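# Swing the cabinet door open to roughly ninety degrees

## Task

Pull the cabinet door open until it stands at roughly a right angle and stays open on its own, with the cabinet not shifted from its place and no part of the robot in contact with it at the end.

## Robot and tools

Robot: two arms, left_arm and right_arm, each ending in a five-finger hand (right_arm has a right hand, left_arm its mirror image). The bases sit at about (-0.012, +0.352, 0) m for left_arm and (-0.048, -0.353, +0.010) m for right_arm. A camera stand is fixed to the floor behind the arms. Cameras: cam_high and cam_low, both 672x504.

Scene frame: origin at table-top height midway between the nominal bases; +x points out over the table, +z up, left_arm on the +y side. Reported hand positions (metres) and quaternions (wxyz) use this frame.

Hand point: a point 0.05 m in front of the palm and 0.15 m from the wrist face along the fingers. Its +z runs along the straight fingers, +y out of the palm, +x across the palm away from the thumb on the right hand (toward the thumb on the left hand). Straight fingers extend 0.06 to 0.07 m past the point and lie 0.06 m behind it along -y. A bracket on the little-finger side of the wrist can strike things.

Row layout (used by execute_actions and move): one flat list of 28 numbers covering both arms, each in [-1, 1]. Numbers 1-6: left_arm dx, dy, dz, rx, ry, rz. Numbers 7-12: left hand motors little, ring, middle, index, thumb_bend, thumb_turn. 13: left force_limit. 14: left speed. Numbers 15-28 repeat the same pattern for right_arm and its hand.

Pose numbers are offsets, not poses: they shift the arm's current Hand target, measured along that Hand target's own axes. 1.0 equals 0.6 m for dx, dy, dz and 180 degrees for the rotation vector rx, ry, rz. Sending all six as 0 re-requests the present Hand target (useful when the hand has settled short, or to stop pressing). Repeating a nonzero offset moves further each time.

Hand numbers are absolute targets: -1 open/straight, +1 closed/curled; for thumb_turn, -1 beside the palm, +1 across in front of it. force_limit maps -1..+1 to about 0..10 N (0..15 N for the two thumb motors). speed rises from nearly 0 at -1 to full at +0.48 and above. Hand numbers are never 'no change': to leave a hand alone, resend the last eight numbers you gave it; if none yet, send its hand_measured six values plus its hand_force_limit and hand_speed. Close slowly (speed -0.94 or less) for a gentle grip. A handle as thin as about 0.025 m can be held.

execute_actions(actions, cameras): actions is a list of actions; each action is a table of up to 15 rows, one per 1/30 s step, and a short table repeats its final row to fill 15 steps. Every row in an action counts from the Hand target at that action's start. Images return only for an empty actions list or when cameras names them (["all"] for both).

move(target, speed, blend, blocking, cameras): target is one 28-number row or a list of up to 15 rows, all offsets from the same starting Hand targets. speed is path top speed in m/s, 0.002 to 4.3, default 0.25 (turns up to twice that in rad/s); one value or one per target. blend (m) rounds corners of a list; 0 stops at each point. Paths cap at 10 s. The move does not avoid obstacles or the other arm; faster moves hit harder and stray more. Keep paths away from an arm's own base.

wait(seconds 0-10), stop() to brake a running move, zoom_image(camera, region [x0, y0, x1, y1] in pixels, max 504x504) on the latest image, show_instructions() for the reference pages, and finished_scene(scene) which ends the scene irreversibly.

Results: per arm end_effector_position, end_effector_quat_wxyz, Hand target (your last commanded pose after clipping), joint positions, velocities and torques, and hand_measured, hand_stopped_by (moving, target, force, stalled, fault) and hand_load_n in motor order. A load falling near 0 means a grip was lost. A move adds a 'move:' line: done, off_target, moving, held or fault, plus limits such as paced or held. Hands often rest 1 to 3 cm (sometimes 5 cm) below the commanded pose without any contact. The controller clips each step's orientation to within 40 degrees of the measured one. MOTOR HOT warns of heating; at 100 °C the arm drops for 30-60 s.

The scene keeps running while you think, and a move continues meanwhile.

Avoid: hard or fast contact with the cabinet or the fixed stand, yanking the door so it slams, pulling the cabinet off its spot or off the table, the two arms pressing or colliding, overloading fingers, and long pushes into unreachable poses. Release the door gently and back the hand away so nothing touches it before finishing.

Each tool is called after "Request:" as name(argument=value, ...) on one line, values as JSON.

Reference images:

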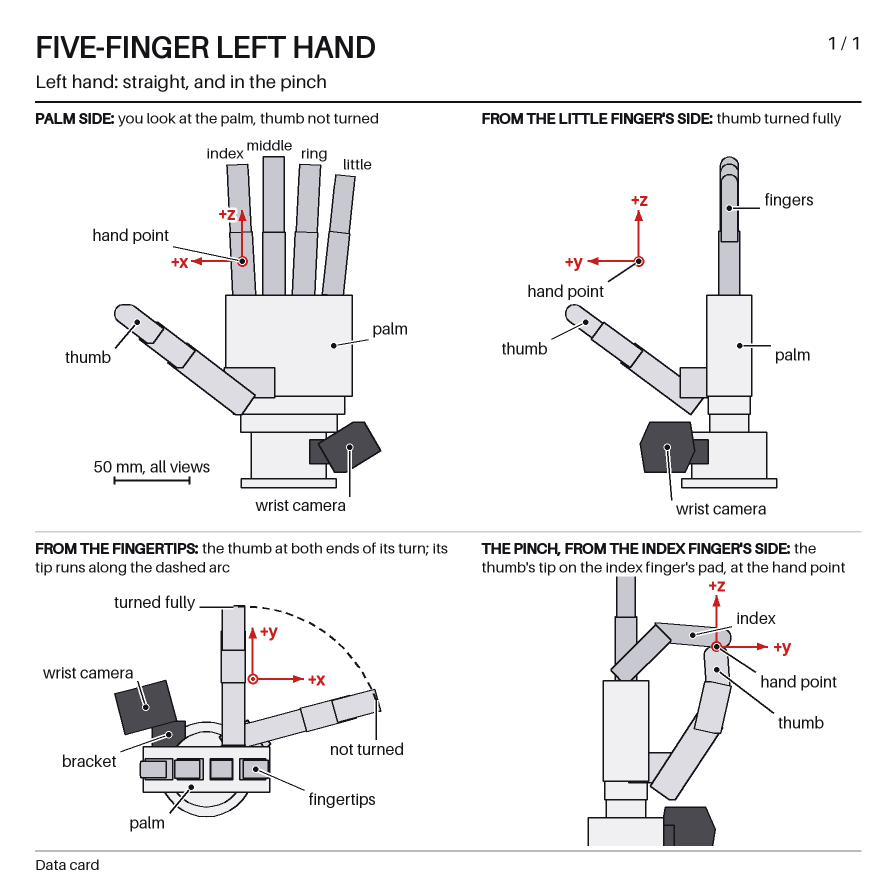

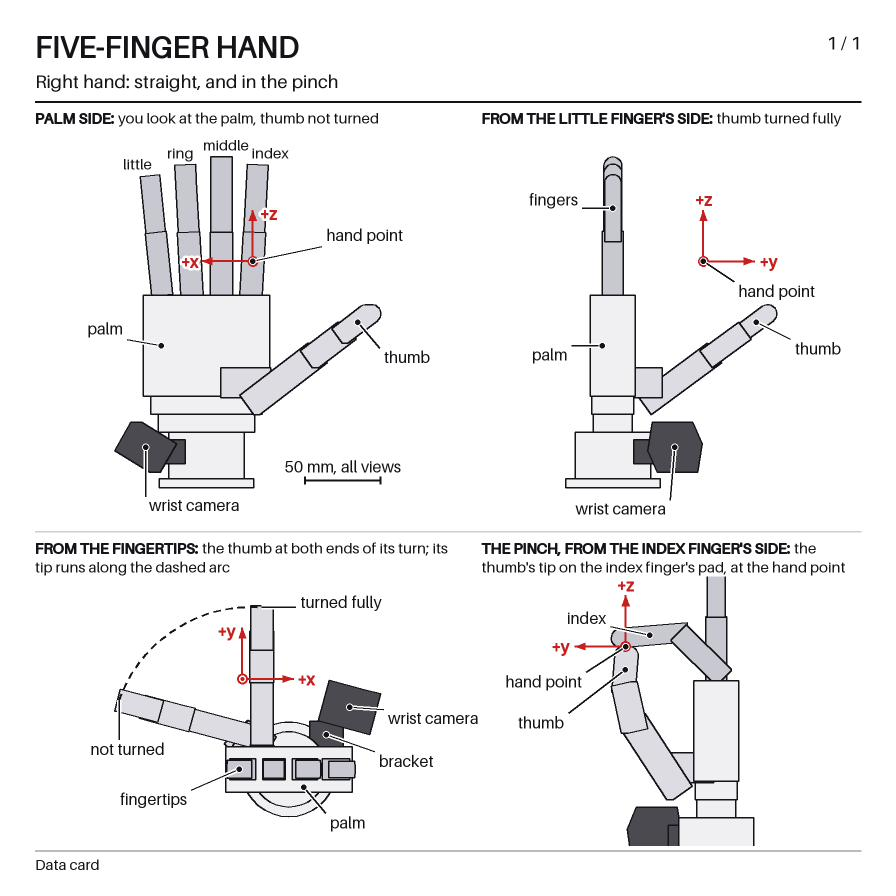

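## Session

Request:
execute_actions(actions=[])

Request:
zoom_image(camera="cam_high", region=[180, 80, 500, 360])

Request:
zoom_image(camera="cam_low", region=[50, 150, 350, 370])

Scene clock: 0.00 s.
left_arm: end_effector_position=(+0.1591, +0.2403, +0.1103) hand_measured=(-1.000, -1.000, -1.000, -1.000, -1.000, -1.000) hand_load_n=(+0.0, +0.0, +0.0, +0.0, +0.0, +0.0) hand_stopped_by=(target, target, target, target, target, target) hand_force_limit=0.00 hand_speed=-0.80 end_effector_quat_wxyz=(-0.013, +0.355, +0.924, -0.141) | right_arm: end_effector_position=(+0.0514, -0.3889, +0.1271) hand_measured=(-1.000, -1.000, -1.000, -1.000, -1.000, -1.000) hand_load_n=(+0.0, +0.0, +0.0, +0.0, +0.0, +0.0) hand_stopped_by=(target, target, target, target, target, target) hand_force_limit=0.00 hand_speed=-0.80 end_effector_quat_wxyz=(-0.018, -0.156, +0.986, +0.054)
Joint positions: left_arm=[-0.567 0.908 0.693 -1.312 0.282 1.691] | right_arm=[-0.909 0.737 0.585 -1.531 -0.024 0.367]
Joint velocities: within noise
Joint torques (N m): no reading
Heat: left arm: hottest shoulder 36 °C; right arm: hottest elbow 39 °C.
Hand target: left_arm +0.1655, +0.2358, +0.1181; -0.002, +0.356, +0.923, -0.144 | right_arm +0.0568, -0.3954, +0.1353; -0.011, -0.156, +0.987, +0.043

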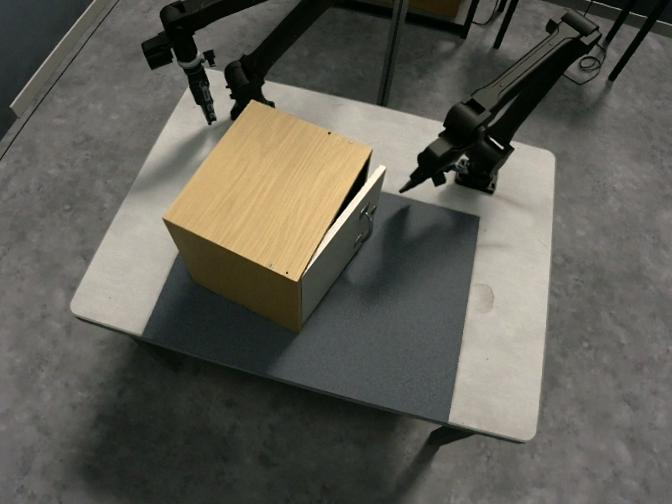

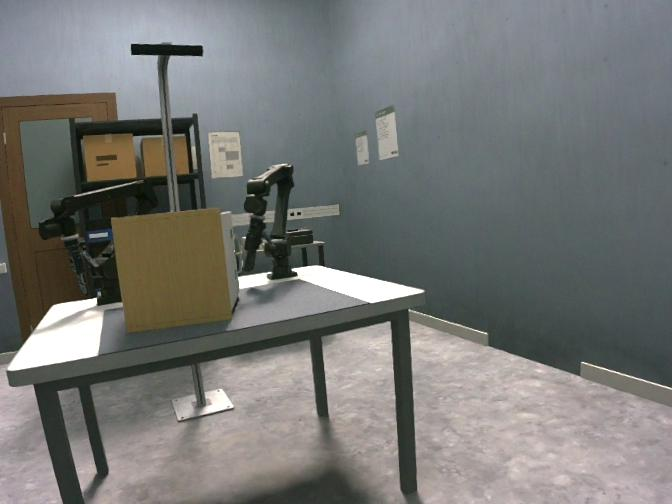

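Scaled by 1.575 from the camera's 672x504 image, which has a finer 960x720 frame.

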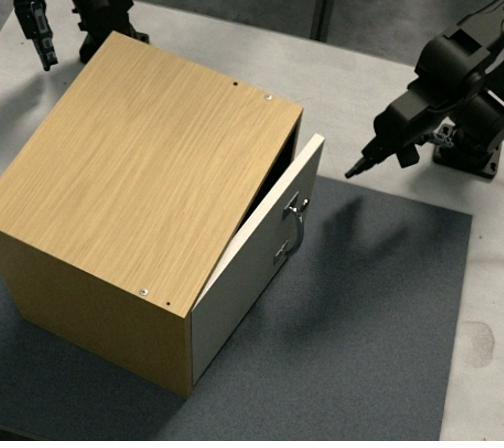

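Scaled by 1.680 from the camera's 672x504 image, which has a finer 960x720 frame.

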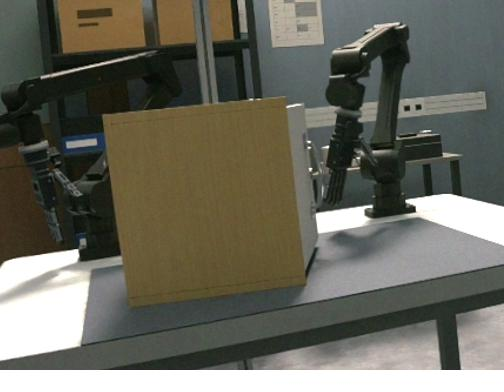

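Request:
zoom_image(camera="cam_high", region=[320, 130, 400, 210])

Request:
zoom_image(camera="cam_high", region=[280, 180, 400, 300])

Scaled by 6.300 from the camera's 672x504 image, which has a finer 960x720 frame.

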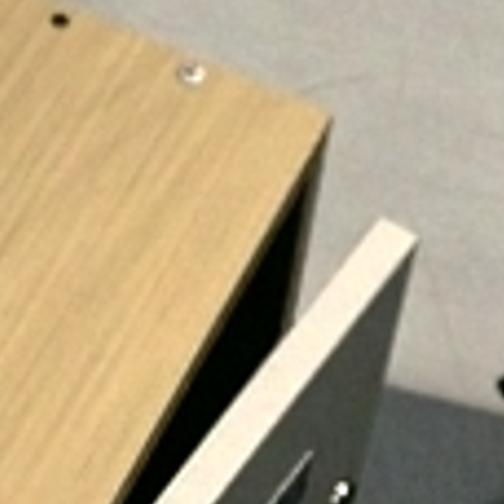

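Scaled by 4.200 from the camera's 672x504 image, which has a finer 960x720 frame.

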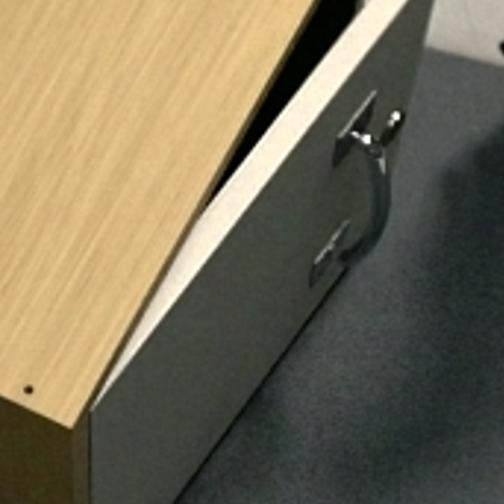

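Request:
move(target=[[-0.065,-0.083,-0.283,-0.0947,-0.0268,-0.3983,-1,-1,-1,-1,0.8,1,0,-0.2,0,0,0,0,0,0,-1,-1,-1,-1,-1,-1,0,-0.8],[-0.216,-0.188,-0.498,-0.0761,-0.0933,-0.7833,-1,-1,-1,-1,0.8,1,0,-0.2,0,0,0,0,0,0,-1,-1,-1,-1,-1,-1,0,-0.8]], speed=0.4, blend=0.03, cameras=["all"])

Scene clock: 192.70 s.
left_arm: end_effector_position=(+0.2184, +0.1457, +0.4305) hand_measured=(-1.000, -1.000, -1.000, -1.000, +0.800, +1.000) hand_load_n=(+0.0, +0.0, +0.0, +0.0, +0.0, +0.0) hand_stopped_by=(target, target, target, target, target, target) hand_force_limit=0.00 hand_speed=-0.20 end_effector_quat_wxyz=(-0.011, +0.742, -0.635, +0.214) | right_arm: end_effector_position=(+0.0514, -0.3889, +0.1271) hand_measured=(-1.000, -1.000, -1.000, -1.000, -1.000, -1.000) hand_load_n=(+0.0, +0.0, +0.0, +0.0, +0.0, +0.0) hand_stopped_by=(target, target, target, target, target, target) hand_force_limit=0.00 hand_speed=-0.80 end_effector_quat_wxyz=(-0.018, -0.156, +0.986, +0.054)
Joint positions: left_arm=[-0.442 1.035 1.56 -1.67 0.072 -0.652] | right_arm=[-0.909 0.737 0.585 -1.531 -0.024 0.367]
Joint torques (N m): left_arm=[0.32 -3.08 10.04 0.62 0.14 0.03] | right_arm=[-0.73 -1.2 8.61 0.25 -0.11 0.09]
Heat: left arm: hottest elbow 46 °C; right arm: hottest elbow 51 °C.
Hand target: left_arm +0.2201, +0.1498, +0.4475; +0.000, +0.766, -0.643, +0.000 | right_arm +0.0568, -0.3954, +0.1353; -0.011, -0.156, +0.987, +0.043
Off the commanded pose: left_arm 0.018 m, 25 deg | right_arm 0.012 m, 2 deg.
joint sent to its limit (left arm) — joint 4 (wrist pitch), lower limit. The joint targets are off in orientation, not in position.
move: off_target (left_arm, right_arm)

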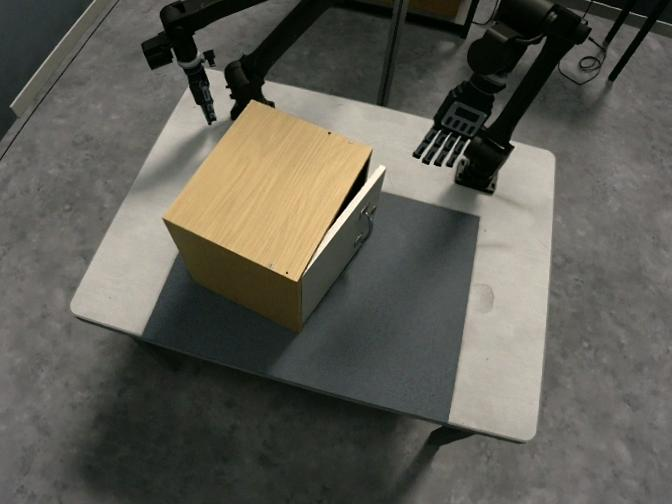

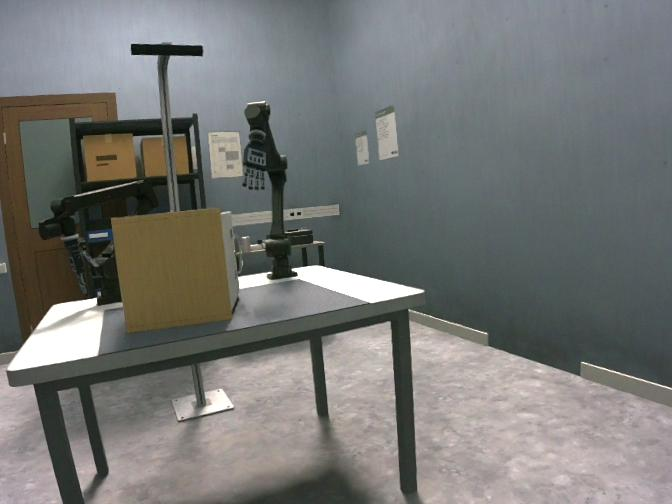

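Request:
move(target=[0.2815,-0.06,0.029,0,0,-0.344,-1,-1,-1,-1,0.8,1,0,-0.2,0,0,0,0,0,0,-1,-1,-1,-1,-1,-1,0,-0.8], speed=0.35, cameras=["all"])

Request:
zoom_image(camera="cam_high", region=[300, 80, 440, 220])

Request:
zoom_image(camera="cam_low", region=[150, 120, 310, 280])

Scene clock: 203.53 s.
left_arm: end_effector_position=(+0.2871, -0.0027, +0.4121) hand_measured=(-1.000, -1.000, -1.000, -1.000, +0.800, +1.000) hand_load_n=(+0.0, +0.0, +0.0, +0.0, +0.0, -0.5) hand_stopped_by=(target, target, target, target, target, target) hand_force_limit=0.00 hand_speed=-0.20 end_effector_quat_wxyz=(+0.090, +0.979, -0.152, +0.107) | right_arm: end_effector_position=(+0.0514, -0.3889, +0.1271) hand_measured=(-1.000, -1.000, -1.000, -1.000, -1.000, -1.000) hand_load_n=(+0.0, +0.0, +0.0, +0.0, +0.0, +0.0) hand_stopped_by=(target, target, target, target, target, target) hand_force_limit=0.00 hand_speed=-0.80 end_effector_quat_wxyz=(-0.018, -0.156, +0.986, +0.054)
Joint positions: left_arm=[-0.732 1.286 1.664 -1.67 0.022 -2.04] | right_arm=[-0.909 0.737 0.585 -1.531 -0.024 0.367]
Joint torques (N m): left_arm=[-2.26 -5.66 10.86 0.39 0.11 0.02] | right_arm=[-0.56 -1.2 8.55 0.25 -0.11 0.08]
Heat: left arm: hottest elbow 48 °C; right arm: hottest elbow 51 °C.
Hand target: left_arm +0.2849, -0.0101, +0.4298; +0.000, +0.988, -0.157, -0.001 | right_arm +0.0568, -0.3954, +0.1353; -0.011, -0.156, +0.987, +0.043
Off the commanded pose: left_arm 0.020 m, 16 deg | right_arm 0.012 m, 2 deg.
joint sent to its limit (left arm) — joint 4 (wrist pitch), lower limit. The joint targets are off in orientation, not in position.
move: off_target (left_arm, right_arm)

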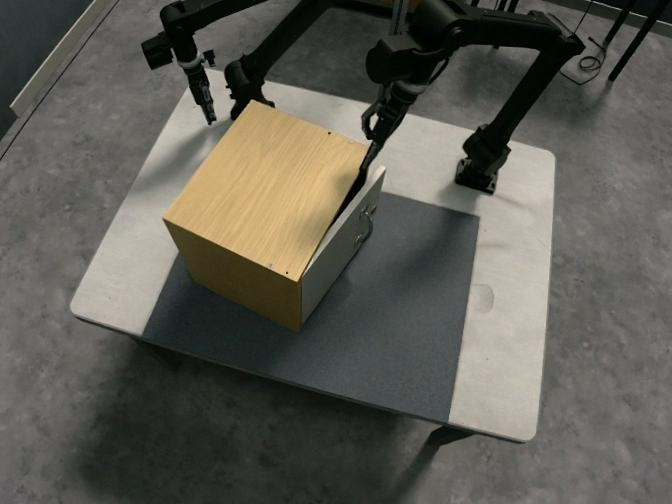

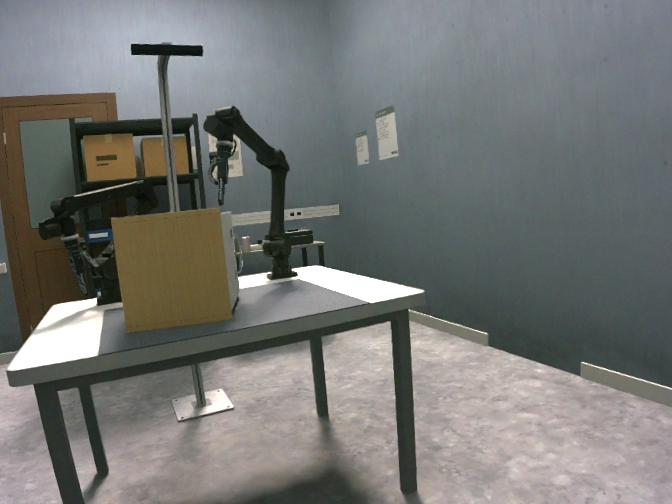

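Scaled by 3.600 from the camera's 672x504 image, which has a finer 960x720 frame.

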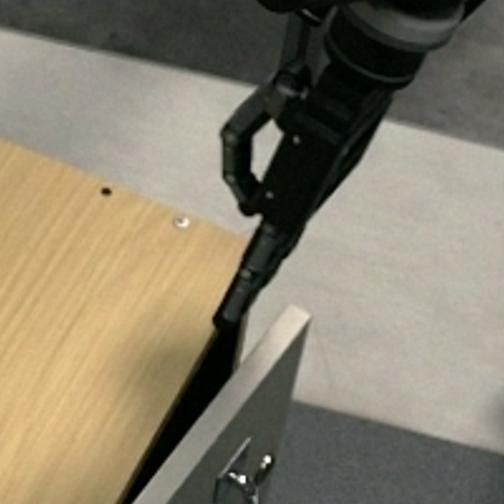

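Scaled by 3.150 from the camera's 672x504 image, which has a finer 960x720 frame.

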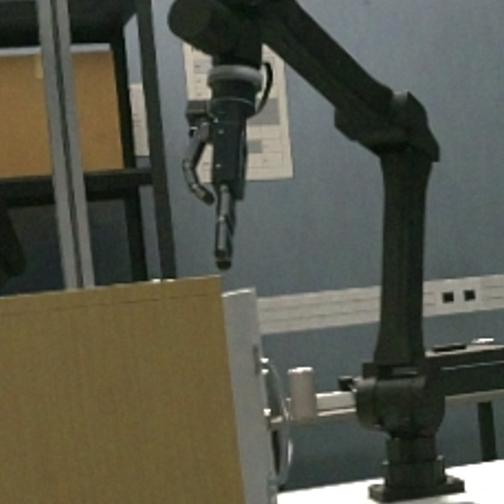

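Request:
move(target=[0.007,0.006,0.075,0,0,0,-1,-1,-1,-1,0.8,1,0,-0.2,0,0,0,0,0,0,-1,-1,-1,-1,-1,-1,0,-0.8], speed=0.06, cameras=["all"])

Request:
zoom_image(camera="cam_high", region=[320, 120, 420, 220])

Request:
zoom_image(camera="cam_low", region=[180, 160, 280, 260])

Scene clock: 246.63 s.
left_arm: end_effector_position=(+0.2934, -0.0086, +0.3916) hand_measured=(-1.000, -1.000, -1.000, -1.000, +0.800, +1.000) hand_load_n=(+0.0, +0.0, +0.0, +0.0, +0.0, +0.0) hand_stopped_by=(target, target, target, target, target, target) hand_force_limit=0.00 hand_speed=-0.20 end_effector_quat_wxyz=(+0.074, +0.982, -0.150, +0.090) | right_arm: end_effector_position=(+0.0514, -0.3889, +0.1271) hand_measured=(-1.000, -1.000, -1.000, -1.000, -1.000, -1.000) hand_load_n=(+0.0, +0.0, +0.0, +0.0, +0.0, +0.0) hand_stopped_by=(target, target, target, target, target, target) hand_force_limit=0.00 hand_speed=-0.80 end_effector_quat_wxyz=(-0.018, -0.156, +0.986, +0.054)
Joint positions: left_arm=[-0.735 1.321 1.654 -1.67 0.015 -2.045] | right_arm=[-0.909 0.737 0.585 -1.531 -0.024 0.367]
Joint torques (N m): left_arm=[-2.61 -5.71 7.56 0.31 0.05 0.03] | right_arm=[-0.79 -1.2 8.54 0.27 -0.11 0.09]
Heat: left arm: hottest elbow 48 °C; right arm: hottest elbow 52 °C.
Hand target: left_arm +0.2878, -0.0149, +0.3849; +0.000, +0.988, -0.157, +0.000 | right_arm +0.0568, -0.3954, +0.1353; -0.011, -0.156, +0.987, +0.043
Off the commanded pose: left_arm 0.011 m, 13 deg | right_arm 0.012 m, 2 deg.
joint sent to its limit (left arm) — joint 4 (wrist pitch), lower limit. The joint targets are off in orientation, not in position.
move: off_target (left_arm, right_arm)

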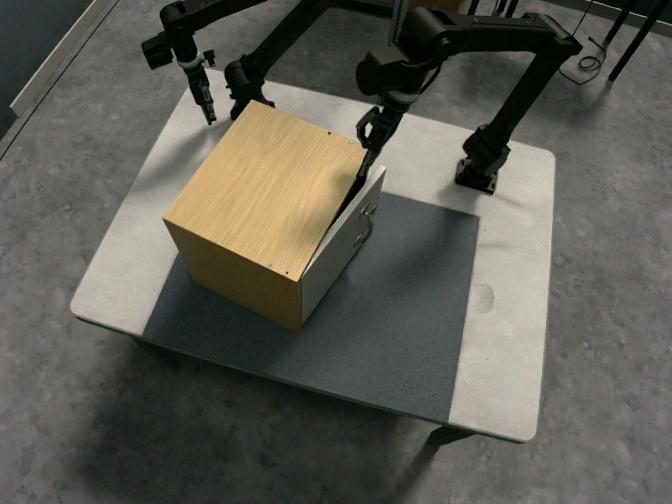

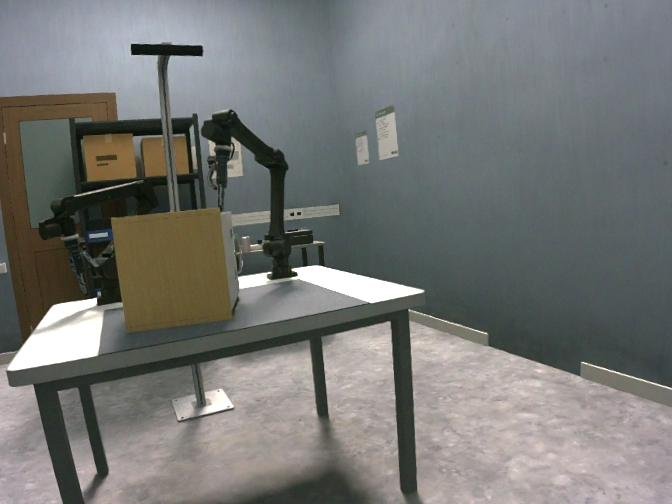

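Scaled by 5.040 from the camera's 672x504 image, which has a finer 960x720 frame.

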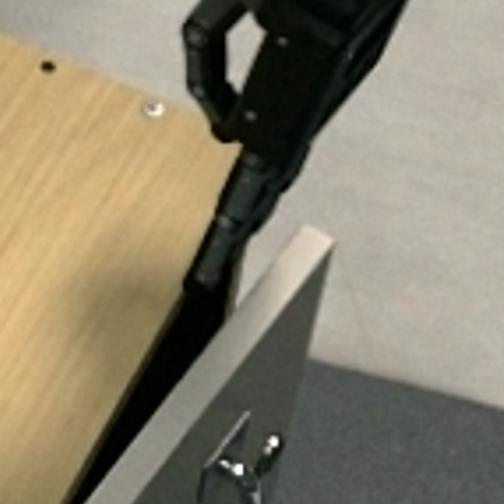

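Scaled by 5.040 from the camera's 672x504 image, which has a finer 960x720 frame.

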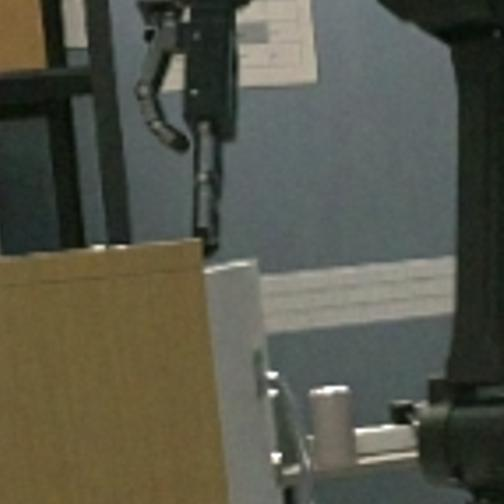

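Request:
move(target=[0,0,0.075,0,0,0,-1,-1,-1,-1,0.8,1,0,-0.2,0,0,0,0,0,0,-1,-1,-1,-1,-1,-1,0,-0.8], speed=0.06, cameras=["all"])

Request:
zoom_image(camera="cam_high", region=[320, 120, 420, 220])

Request:
zoom_image(camera="cam_low", region=[180, 160, 280, 260])

Scene clock: 271.63 s.
left_arm: end_effector_position=(+0.2927, -0.0102, +0.3444) hand_measured=(-1.000, -1.000, -1.000, -1.000, +0.800, +1.000) hand_load_n=(+0.0, +0.0, +0.0, +0.0, +0.0, +0.0) hand_stopped_by=(target, target, target, target, target, target) hand_force_limit=0.00 hand_speed=-0.20 end_effector_quat_wxyz=(+0.043, +0.986, -0.152, +0.049) | right_arm: end_effector_position=(+0.0514, -0.3889, +0.1271) hand_measured=(-1.000, -1.000, -1.000, -1.000, -1.000, -1.000) hand_load_n=(+0.0, +0.0, +0.0, +0.0, +0.0, +0.0) hand_stopped_by=(target, target, target, target, target, target) hand_force_limit=0.00 hand_speed=-0.80 end_effector_quat_wxyz=(-0.018, -0.156, +0.986, +0.054)
Joint positions: left_arm=[-0.74 1.363 1.594 -1.671 0.012 -2.046] | right_arm=[-0.909 0.737 0.585 -1.531 -0.024 0.367]
Joint torques (N m): left_arm=[-2.49 -6.59 7.54 0.14 -0.11 0.04] | right_arm=[-0.73 -1.08 8.59 0.28 -0.1 0.09]
Heat: left arm: hottest elbow 48 °C; right arm: hottest elbow 52 °C.
Hand target: left_arm +0.2876, -0.0149, +0.3399; +0.000, +0.988, -0.157, -0.001 | right_arm +0.0568, -0.3954, +0.1353; -0.011, -0.156, +0.987, +0.043
Off the commanded pose: left_arm 0.008 m, 8 deg | right_arm 0.012 m, 2 deg.
joint sent to its limit (left arm) — joint 4 (wrist pitch), lower limit. The joint targets are off in orientation, not in position.
move: off_target (left_arm, right_arm)

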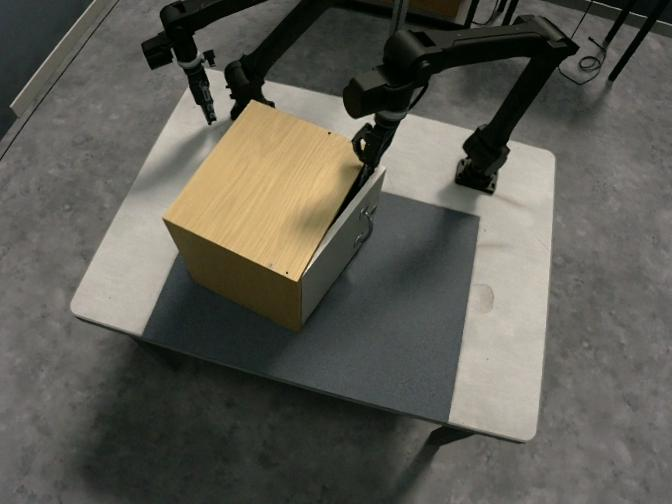

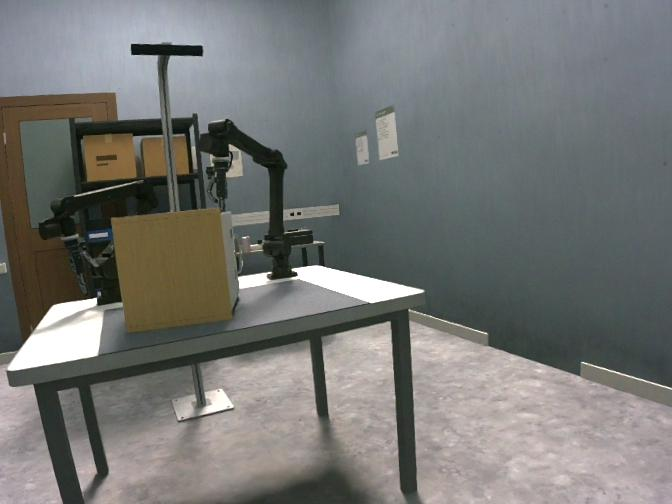

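Scaled by 5.040 from the camera's 672x504 image, which has a finer 960x720 frame.

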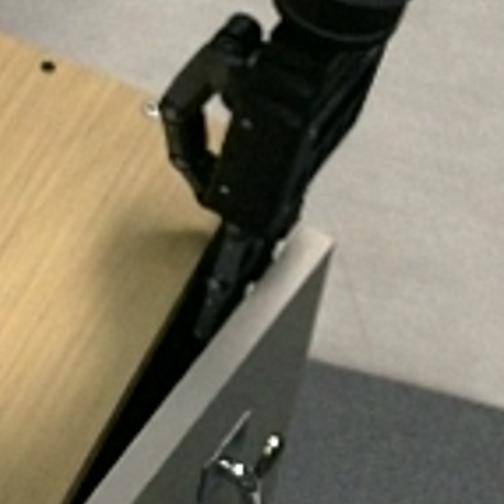

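Scaled by 5.040 from the camera's 672x504 image, which has a finer 960x720 frame.

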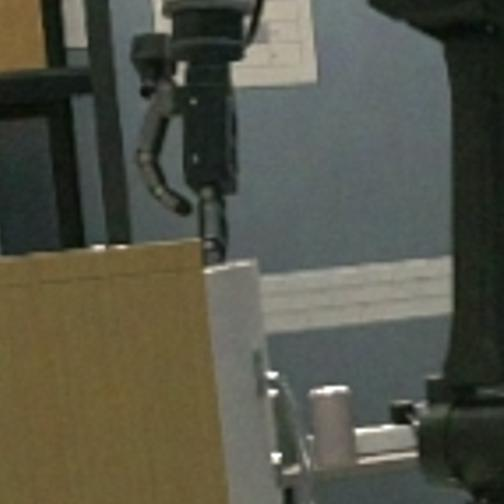

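Request:
move(target=[[-0.0085,-0.1145,0,0,0,0.067,-1,-1,-1,-1,0.8,1,0,-0.2,0,0,0,0,0,0,-1,-1,-1,-1,-1,-1,0,-0.8],[-0.005,-0.2,0.017,0,0,0.111,-1,-1,-1,-1,0.8,1,0,-0.2,0,0,0,0,0,0,-1,-1,-1,-1,-1,-1,0,-0.8]], speed=0.07, blend=0.02, cameras=["all"])

Request:
zoom_image(camera="cam_high", region=[260, 80, 460, 280])

Scene clock: 298.77 s.
left_arm: end_effector_position=(+0.3206, +0.0925, +0.3283) hand_measured=(-1.000, -1.000, -1.000, -1.000, +0.800, +1.000) hand_load_n=(+0.0, +0.0, -0.5, +0.0, +0.0, +0.0) hand_stopped_by=(target, target, target, target, target, target) hand_force_limit=0.00 hand_speed=-0.20 end_effector_quat_wxyz=(+0.018, +0.943, -0.329, +0.049) | right_arm: end_effector_position=(+0.0514, -0.3889, +0.1271) hand_measured=(-1.000, -1.000, -1.000, -1.000, -1.000, -1.000) hand_load_n=(+0.0, +0.0, +0.0, -0.5, +0.0, +0.0) hand_stopped_by=(target, target, target, target, target, target) hand_force_limit=0.00 hand_speed=-0.80 end_effector_quat_wxyz=(-0.018, -0.156, +0.986, +0.054)
Joint positions: left_arm=[-0.456 1.322 1.526 -1.671 0.02 -1.399] | right_arm=[-0.909 0.737 0.585 -1.531 -0.024 0.367]
Joint torques (N m): left_arm=[0.38 -6.89 7.69 0.06 -0.11 0.22] | right_arm=[-0.62 -1.14 8.57 0.21 -0.11 0.08]
Heat: left arm: hottest elbow 47 °C; right arm: hottest elbow 52 °C.
Hand target: left_arm +0.3220, +0.1001, +0.3297; +0.000, +0.945, -0.326, +0.000 | right_arm +0.0568, -0.3954, +0.1353; -0.011, -0.156, +0.987, +0.043
Off the commanded pose: left_arm 0.008 m, 6 deg | right_arm 0.012 m, 2 deg.
joint sent to its limit (left arm) — joint 4 (wrist pitch), lower limit. The joint targets are off in orientation, not in position.
move: off_target (left_arm, right_arm)

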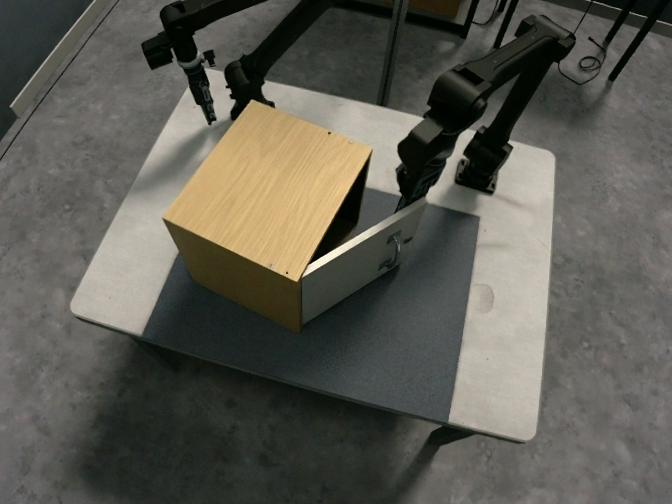

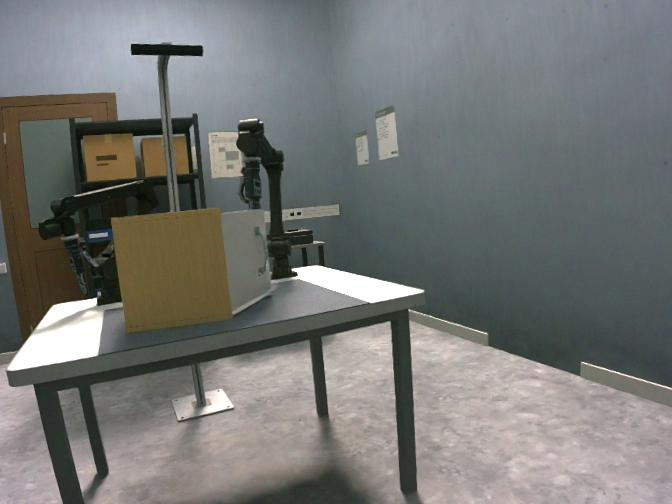

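Scaled by 2.520 from the camera's 672x504 image, which has a finer 960x720 frame.

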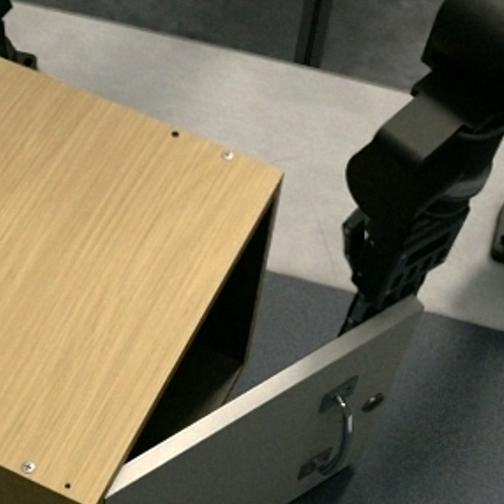

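Request:
move(target=[[0.0285,0.0497,0,0,0,0,-1,-1,-1,-1,0.8,1,0,-0.2,0,0,0,0,0,0,-1,-1,-1,-1,-1,-1,0,-0.8],[0.0285,0.0497,0.1417,0,0,0,-1,-1,-1,-1,0.8,1,0,-0.2,0,0,0,0,0,0,-1,-1,-1,-1,-1,-1,0,-0.8]], speed=0.1, blend=0.005, cameras=["all"])

Request:
zoom_image(camera="cam_high", region=[260, 80, 460, 280])

Scene clock: 323.40 s.
left_arm: end_effector_position=(+0.3171, +0.0731, +0.2477) hand_measured=(-1.000, -1.000, -1.000, -1.000, +0.800, +1.000) hand_load_n=(+0.0, +0.0, +0.0, +0.0, +0.0, +0.0) hand_stopped_by=(target, target, target, target, target, target) hand_force_limit=0.00 hand_speed=-0.20 end_effector_quat_wxyz=(+0.001, +0.946, -0.323, -0.003) | right_arm: end_effector_position=(+0.0514, -0.3889, +0.1271) hand_measured=(-1.000, -1.000, -1.000, -1.000, -1.000, -1.000) hand_load_n=(+0.0, +0.0, +0.0, +0.0, -0.5, +0.0) hand_stopped_by=(target, target, target, target, target, target) hand_force_limit=0.00 hand_speed=-0.80 end_effector_quat_wxyz=(-0.018, -0.156, +0.986, +0.054)
Joint positions: left_arm=[-0.512 1.392 1.393 -1.577 0.003 -1.466] | right_arm=[-0.909 0.737 0.585 -1.531 -0.024 0.367]
Joint torques (N m): left_arm=[-2.37 -6.95 7.71 0.58 -0.11 0.05] | right_arm=[-0.56 -1.03 8.58 0.31 -0.1 0.08]
Heat: left arm: hottest elbow 47 °C; right arm: hottest elbow 52 °C.
Hand target: left_arm +0.3170, +0.0661, +0.2447; +0.000, +0.945, -0.326, -0.001 | right_arm +0.0568, -0.3954, +0.1353; -0.011, -0.156, +0.987, +0.043
Off the commanded pose: left_arm 0.008 m, 0 deg | right_arm 0.012 m, 2 deg.
move: off_target (right_arm)

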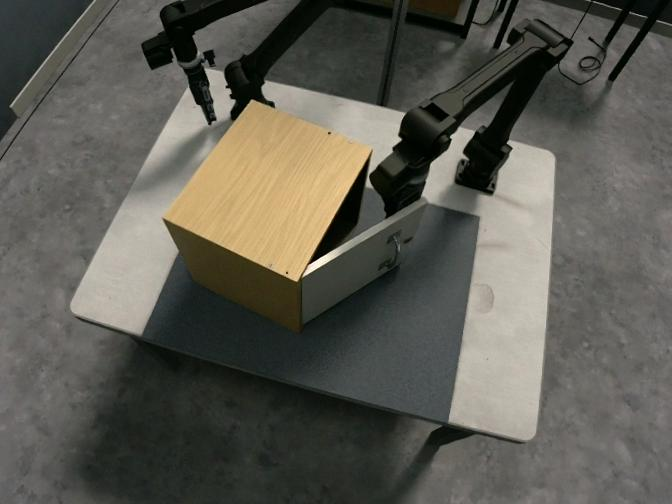

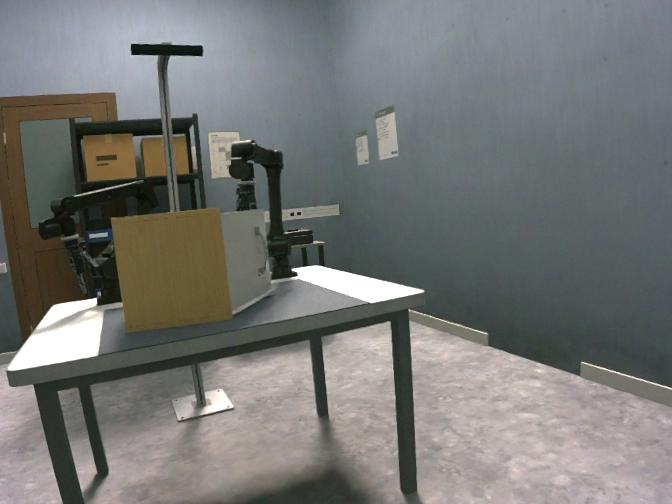

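Scaled by 2.520 from the camera's 672x504 image, which has a finer 960x720 frame.

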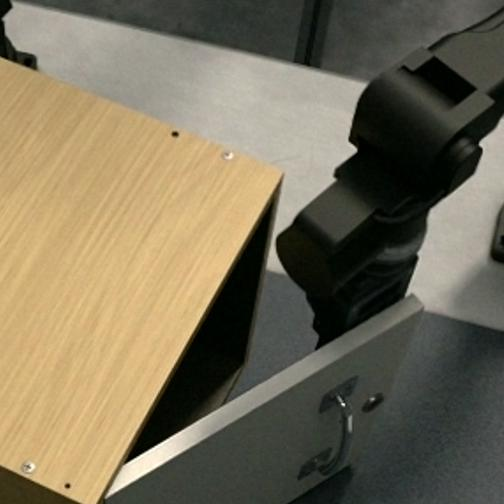

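Request:
move(target=[[0.009,-0.151,0,0,0,0.083,-1,-1,-1,-1,0.8,1,0,-0.2,0,0,0,0,0,0,-1,-1,-1,-1,-1,-1,0,-0.8],[0.033,-0.26,0,0,0,0.172,-1,-1,-1,-1,0.8,1,0,-0.2,0,0,0,0,0,0,-1,-1,-1,-1,-1,-1,0,-0.8],[0.072,-0.356,0,0,0,0.256,-1,-1,-1,-1,0.8,1,0,-0.2,0,0,0,0,0,0,-1,-1,-1,-1,-1,-1,0,-0.8]], speed=0.1, blend=0.02, cameras=["all"])

Request:
zoom_image(camera="cam_high", region=[260, 160, 540, 380])

Scene clock: 341.27 s.
left_arm: end_effector_position=(+0.4701, +0.2014, +0.2367) hand_measured=(-1.000, -1.000, -1.000, -1.000, +0.800, +1.000) hand_load_n=(+0.0, +0.0, +0.0, +0.0, +0.0, +0.0) hand_stopped_by=(target, target, target, target, target, target) hand_force_limit=0.00 hand_speed=-0.20 end_effector_quat_wxyz=(+0.005, +0.740, -0.673, -0.009) | right_arm: end_effector_position=(+0.0514, -0.3889, +0.1271) hand_measured=(-1.000, -1.000, -1.000, -1.000, -1.000, -1.000) hand_load_n=(+0.0, +0.0, +0.0, +0.0, +0.0, +0.0) hand_stopped_by=(target, target, target, target, target, target) hand_force_limit=0.00 hand_speed=-0.80 end_effector_quat_wxyz=(-0.018, -0.156, +0.986, +0.054)
Joint positions: left_arm=[-0.167 1.804 1.858 -1.646 -0.001 -0.302] | right_arm=[-0.909 0.737 0.585 -1.531 -0.024 0.367]
Joint torques (N m): left_arm=[0.38 -11.52 11.06 -0.21 -0.01 0.19] | right_arm=[-0.73 -1.03 8.54 0.25 -0.11 0.08]
Heat: left arm: hottest elbow 46 °C; right arm: hottest elbow 52 °C.
Hand target: left_arm +0.4828, +0.2077, +0.2445; +0.000, +0.742, -0.670, +0.000 | right_arm +0.0568, -0.3954, +0.1353; -0.011, -0.156, +0.987, +0.043
Off the commanded pose: left_arm 0.016 m, 1 deg | right_arm 0.012 m, 2 deg.
move: off_target (left_arm, right_arm)

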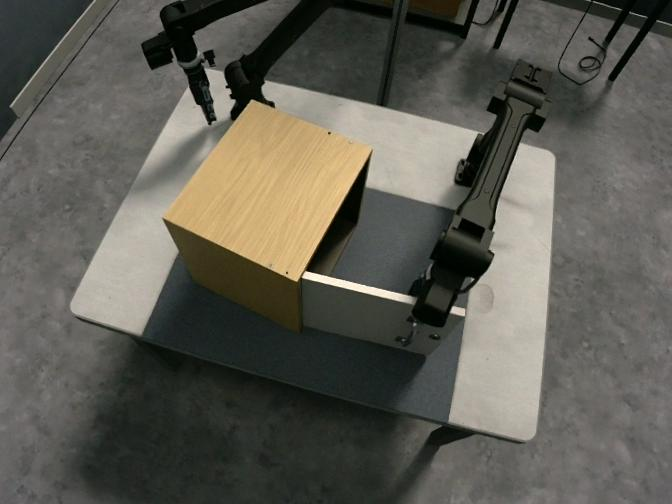

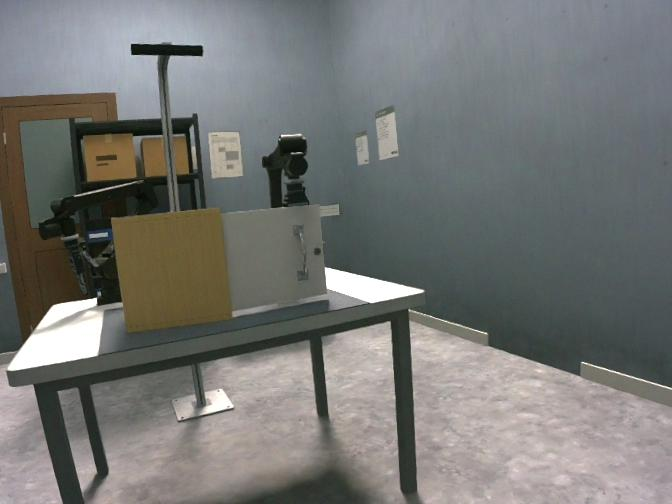

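Scaled by 1.800 from the camera's 672x504 image, which has a finer 960x720 frame.

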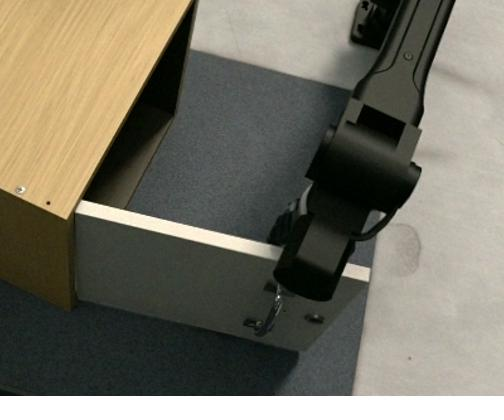

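Request:
move(target=[-0.017,-0.099,0,0,0,0.083,-1,-1,-1,-1,0.8,1,0,-0.2,0,0,0,0,0,0,-1,-1,-1,-1,-1,-1,0,-0.8], speed=0.08, cameras=["all"])

Request:
zoom_image(camera="cam_high", region=[260, 160, 540, 380])

Scene clock: 357.17 s.
left_arm: end_effector_position=(+0.5281, +0.2166, +0.2369) hand_measured=(-1.000, -1.000, -1.000, -1.000, +0.800, +1.000) hand_load_n=(+0.0, +0.0, +0.0, +0.0, +0.0, +0.0) hand_stopped_by=(target, target, target, target, target, target) hand_force_limit=0.00 hand_speed=-0.20 end_effector_quat_wxyz=(+0.010, -0.646, +0.763, -0.013) | right_arm: end_effector_position=(+0.0514, -0.3889, +0.1271) hand_measured=(-1.000, -1.000, -1.000, -1.000, -1.000, -1.000) hand_load_n=(+0.0, +0.0, +0.0, +0.0, +0.0, +0.0) hand_stopped_by=(target, target, target, target, target, target) hand_force_limit=0.00 hand_speed=-0.80 end_effector_quat_wxyz=(-0.018, -0.156, +0.986, +0.054)
Joint positions: left_arm=[-0.145 1.959 2.095 -1.673 0.002 -0.021] | right_arm=[-0.909 0.737 0.585 -1.531 -0.024 0.367]
Joint torques (N m): left_arm=[0.44 -13.22 11.3 -0.01 0.04 0.17] | right_arm=[-0.62 -1.14 8.59 0.28 -0.1 0.08]
Heat: left arm: hottest elbow 49 °C; right arm: hottest elbow 52 °C.
Hand target: left_arm +0.5408, +0.2239, +0.2446; +0.000, -0.649, +0.761, +0.000 | right_arm +0.0568, -0.3954, +0.1353; -0.011, -0.156, +0.987, +0.043
Off the commanded pose: left_arm 0.017 m, 2 deg | right_arm 0.012 m, 2 deg.
joint sent to its limit (left arm) — joint 4 (wrist pitch), lower limit. The joint targets are off in orientation, not in position.
move: off_target (left_arm, right_arm)

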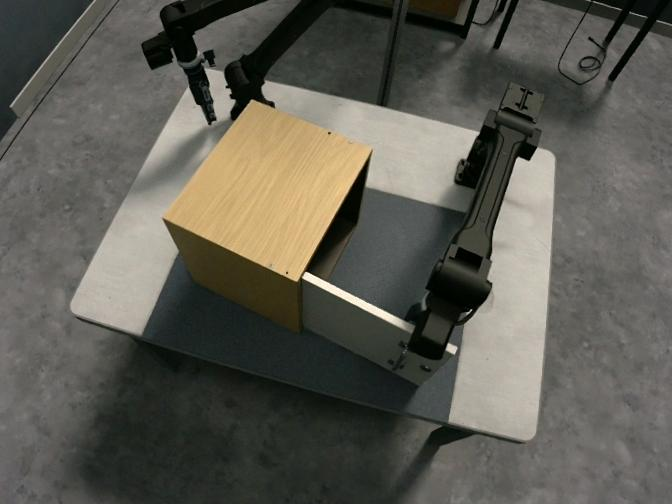

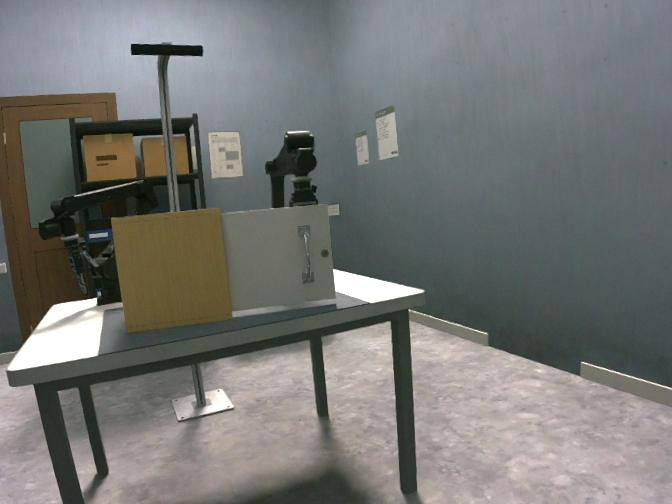

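Scaled by 1.800 from the camera's 672x504 image, which has a finer 960x720 frame.

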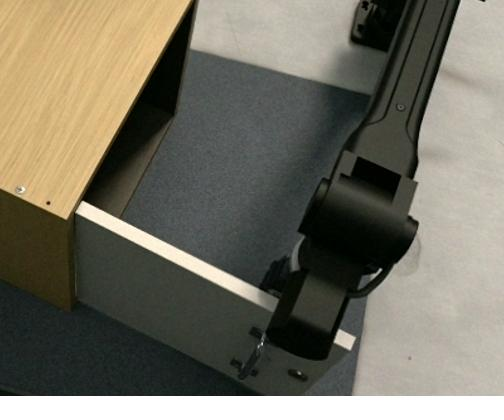

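Request:
move(target=[0,0.22,0,0,0,0,-1,-1,-1,-1,0.8,1,0,-0.2,0,0,0,0,0,0,-1,-1,-1,-1,-1,-1,0,-0.8], speed=0.15, cameras=["all"])

Request:
zoom_image(camera="cam_high", region=[260, 160, 540, 380])

Scene clock: 371.80 s.
left_arm: end_effector_position=(+0.4072, +0.2394, +0.2417) hand_measured=(-1.000, -1.000, -1.000, -1.000, +0.800, +1.000) hand_load_n=(+0.0, +0.0, +0.0, +0.0, +0.0, +0.0) hand_stopped_by=(target, target, target, target, target, target) hand_force_limit=0.00 hand_speed=-0.20 end_effector_quat_wxyz=(-0.007, -0.646, +0.763, +0.008) | right_arm: end_effector_position=(+0.0514, -0.3889, +0.1271) hand_measured=(-1.000, -1.000, -1.000, -1.000, -1.000, -1.000) hand_load_n=(+0.0, +0.0, +0.0, +0.0, +0.0, +0.0) hand_stopped_by=(target, target, target, target, target, target) hand_force_limit=0.00 hand_speed=-0.80 end_effector_quat_wxyz=(-0.018, -0.156, +0.986, +0.054)
Joint positions: left_arm=[-0.145 1.641 1.654 -1.605 0.002 -0.02] | right_arm=[-0.909 0.737 0.585 -1.531 -0.024 0.367]
Joint torques (N m): left_arm=[-0.03 -11.16 7.62 0.61 -0.12 0.16] | right_arm=[-0.62 -1.08 8.59 0.27 -0.11 0.08]
Heat: left arm: hottest elbow 48 °C; right arm: hottest elbow 53 °C.
Hand target: left_arm +0.4104, +0.2447, +0.2445; +0.000, -0.649, +0.761, +0.001 | right_arm +0.0568, -0.3954, +0.1353; -0.011, -0.156, +0.987, +0.043
Off the commanded pose: left_arm 0.007 m, 1 deg | right_arm 0.012 m, 2 deg.
move: off_target (right_arm)

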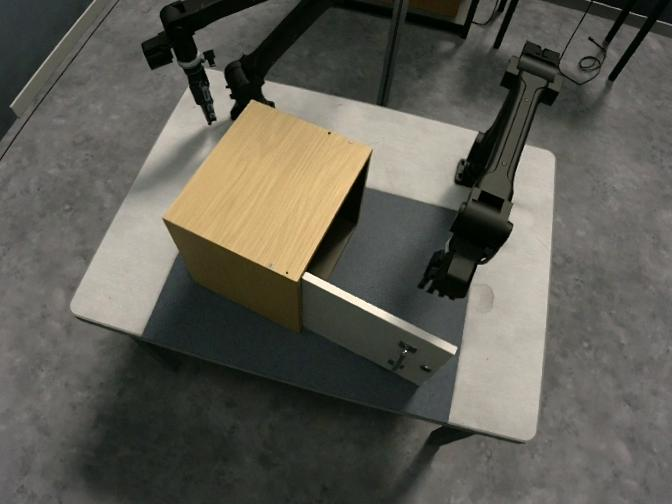

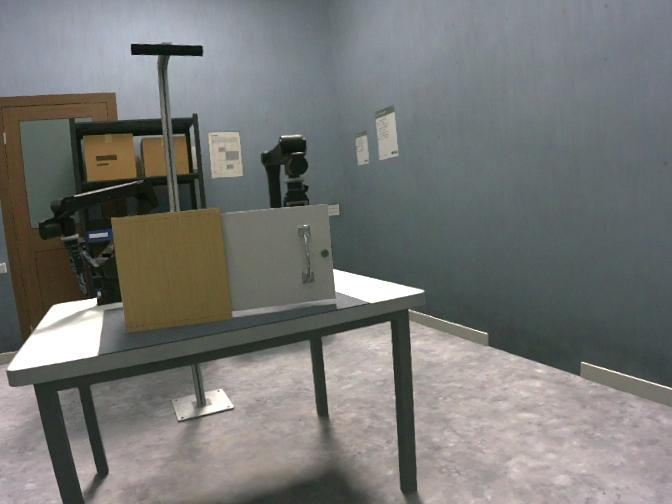

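Scaled by 1.800 from the camera's 672x504 image, which has a finer 960x720 frame.

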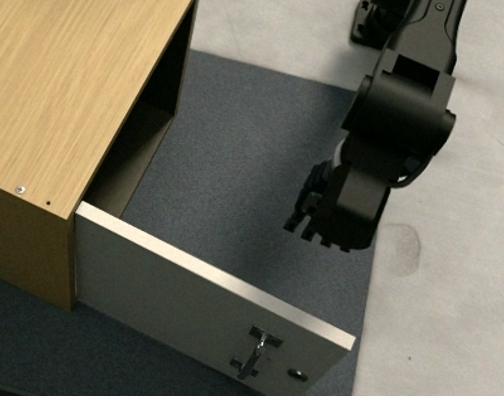

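Request:
finished_scene(scene=2)

The scene is finished: the task was done.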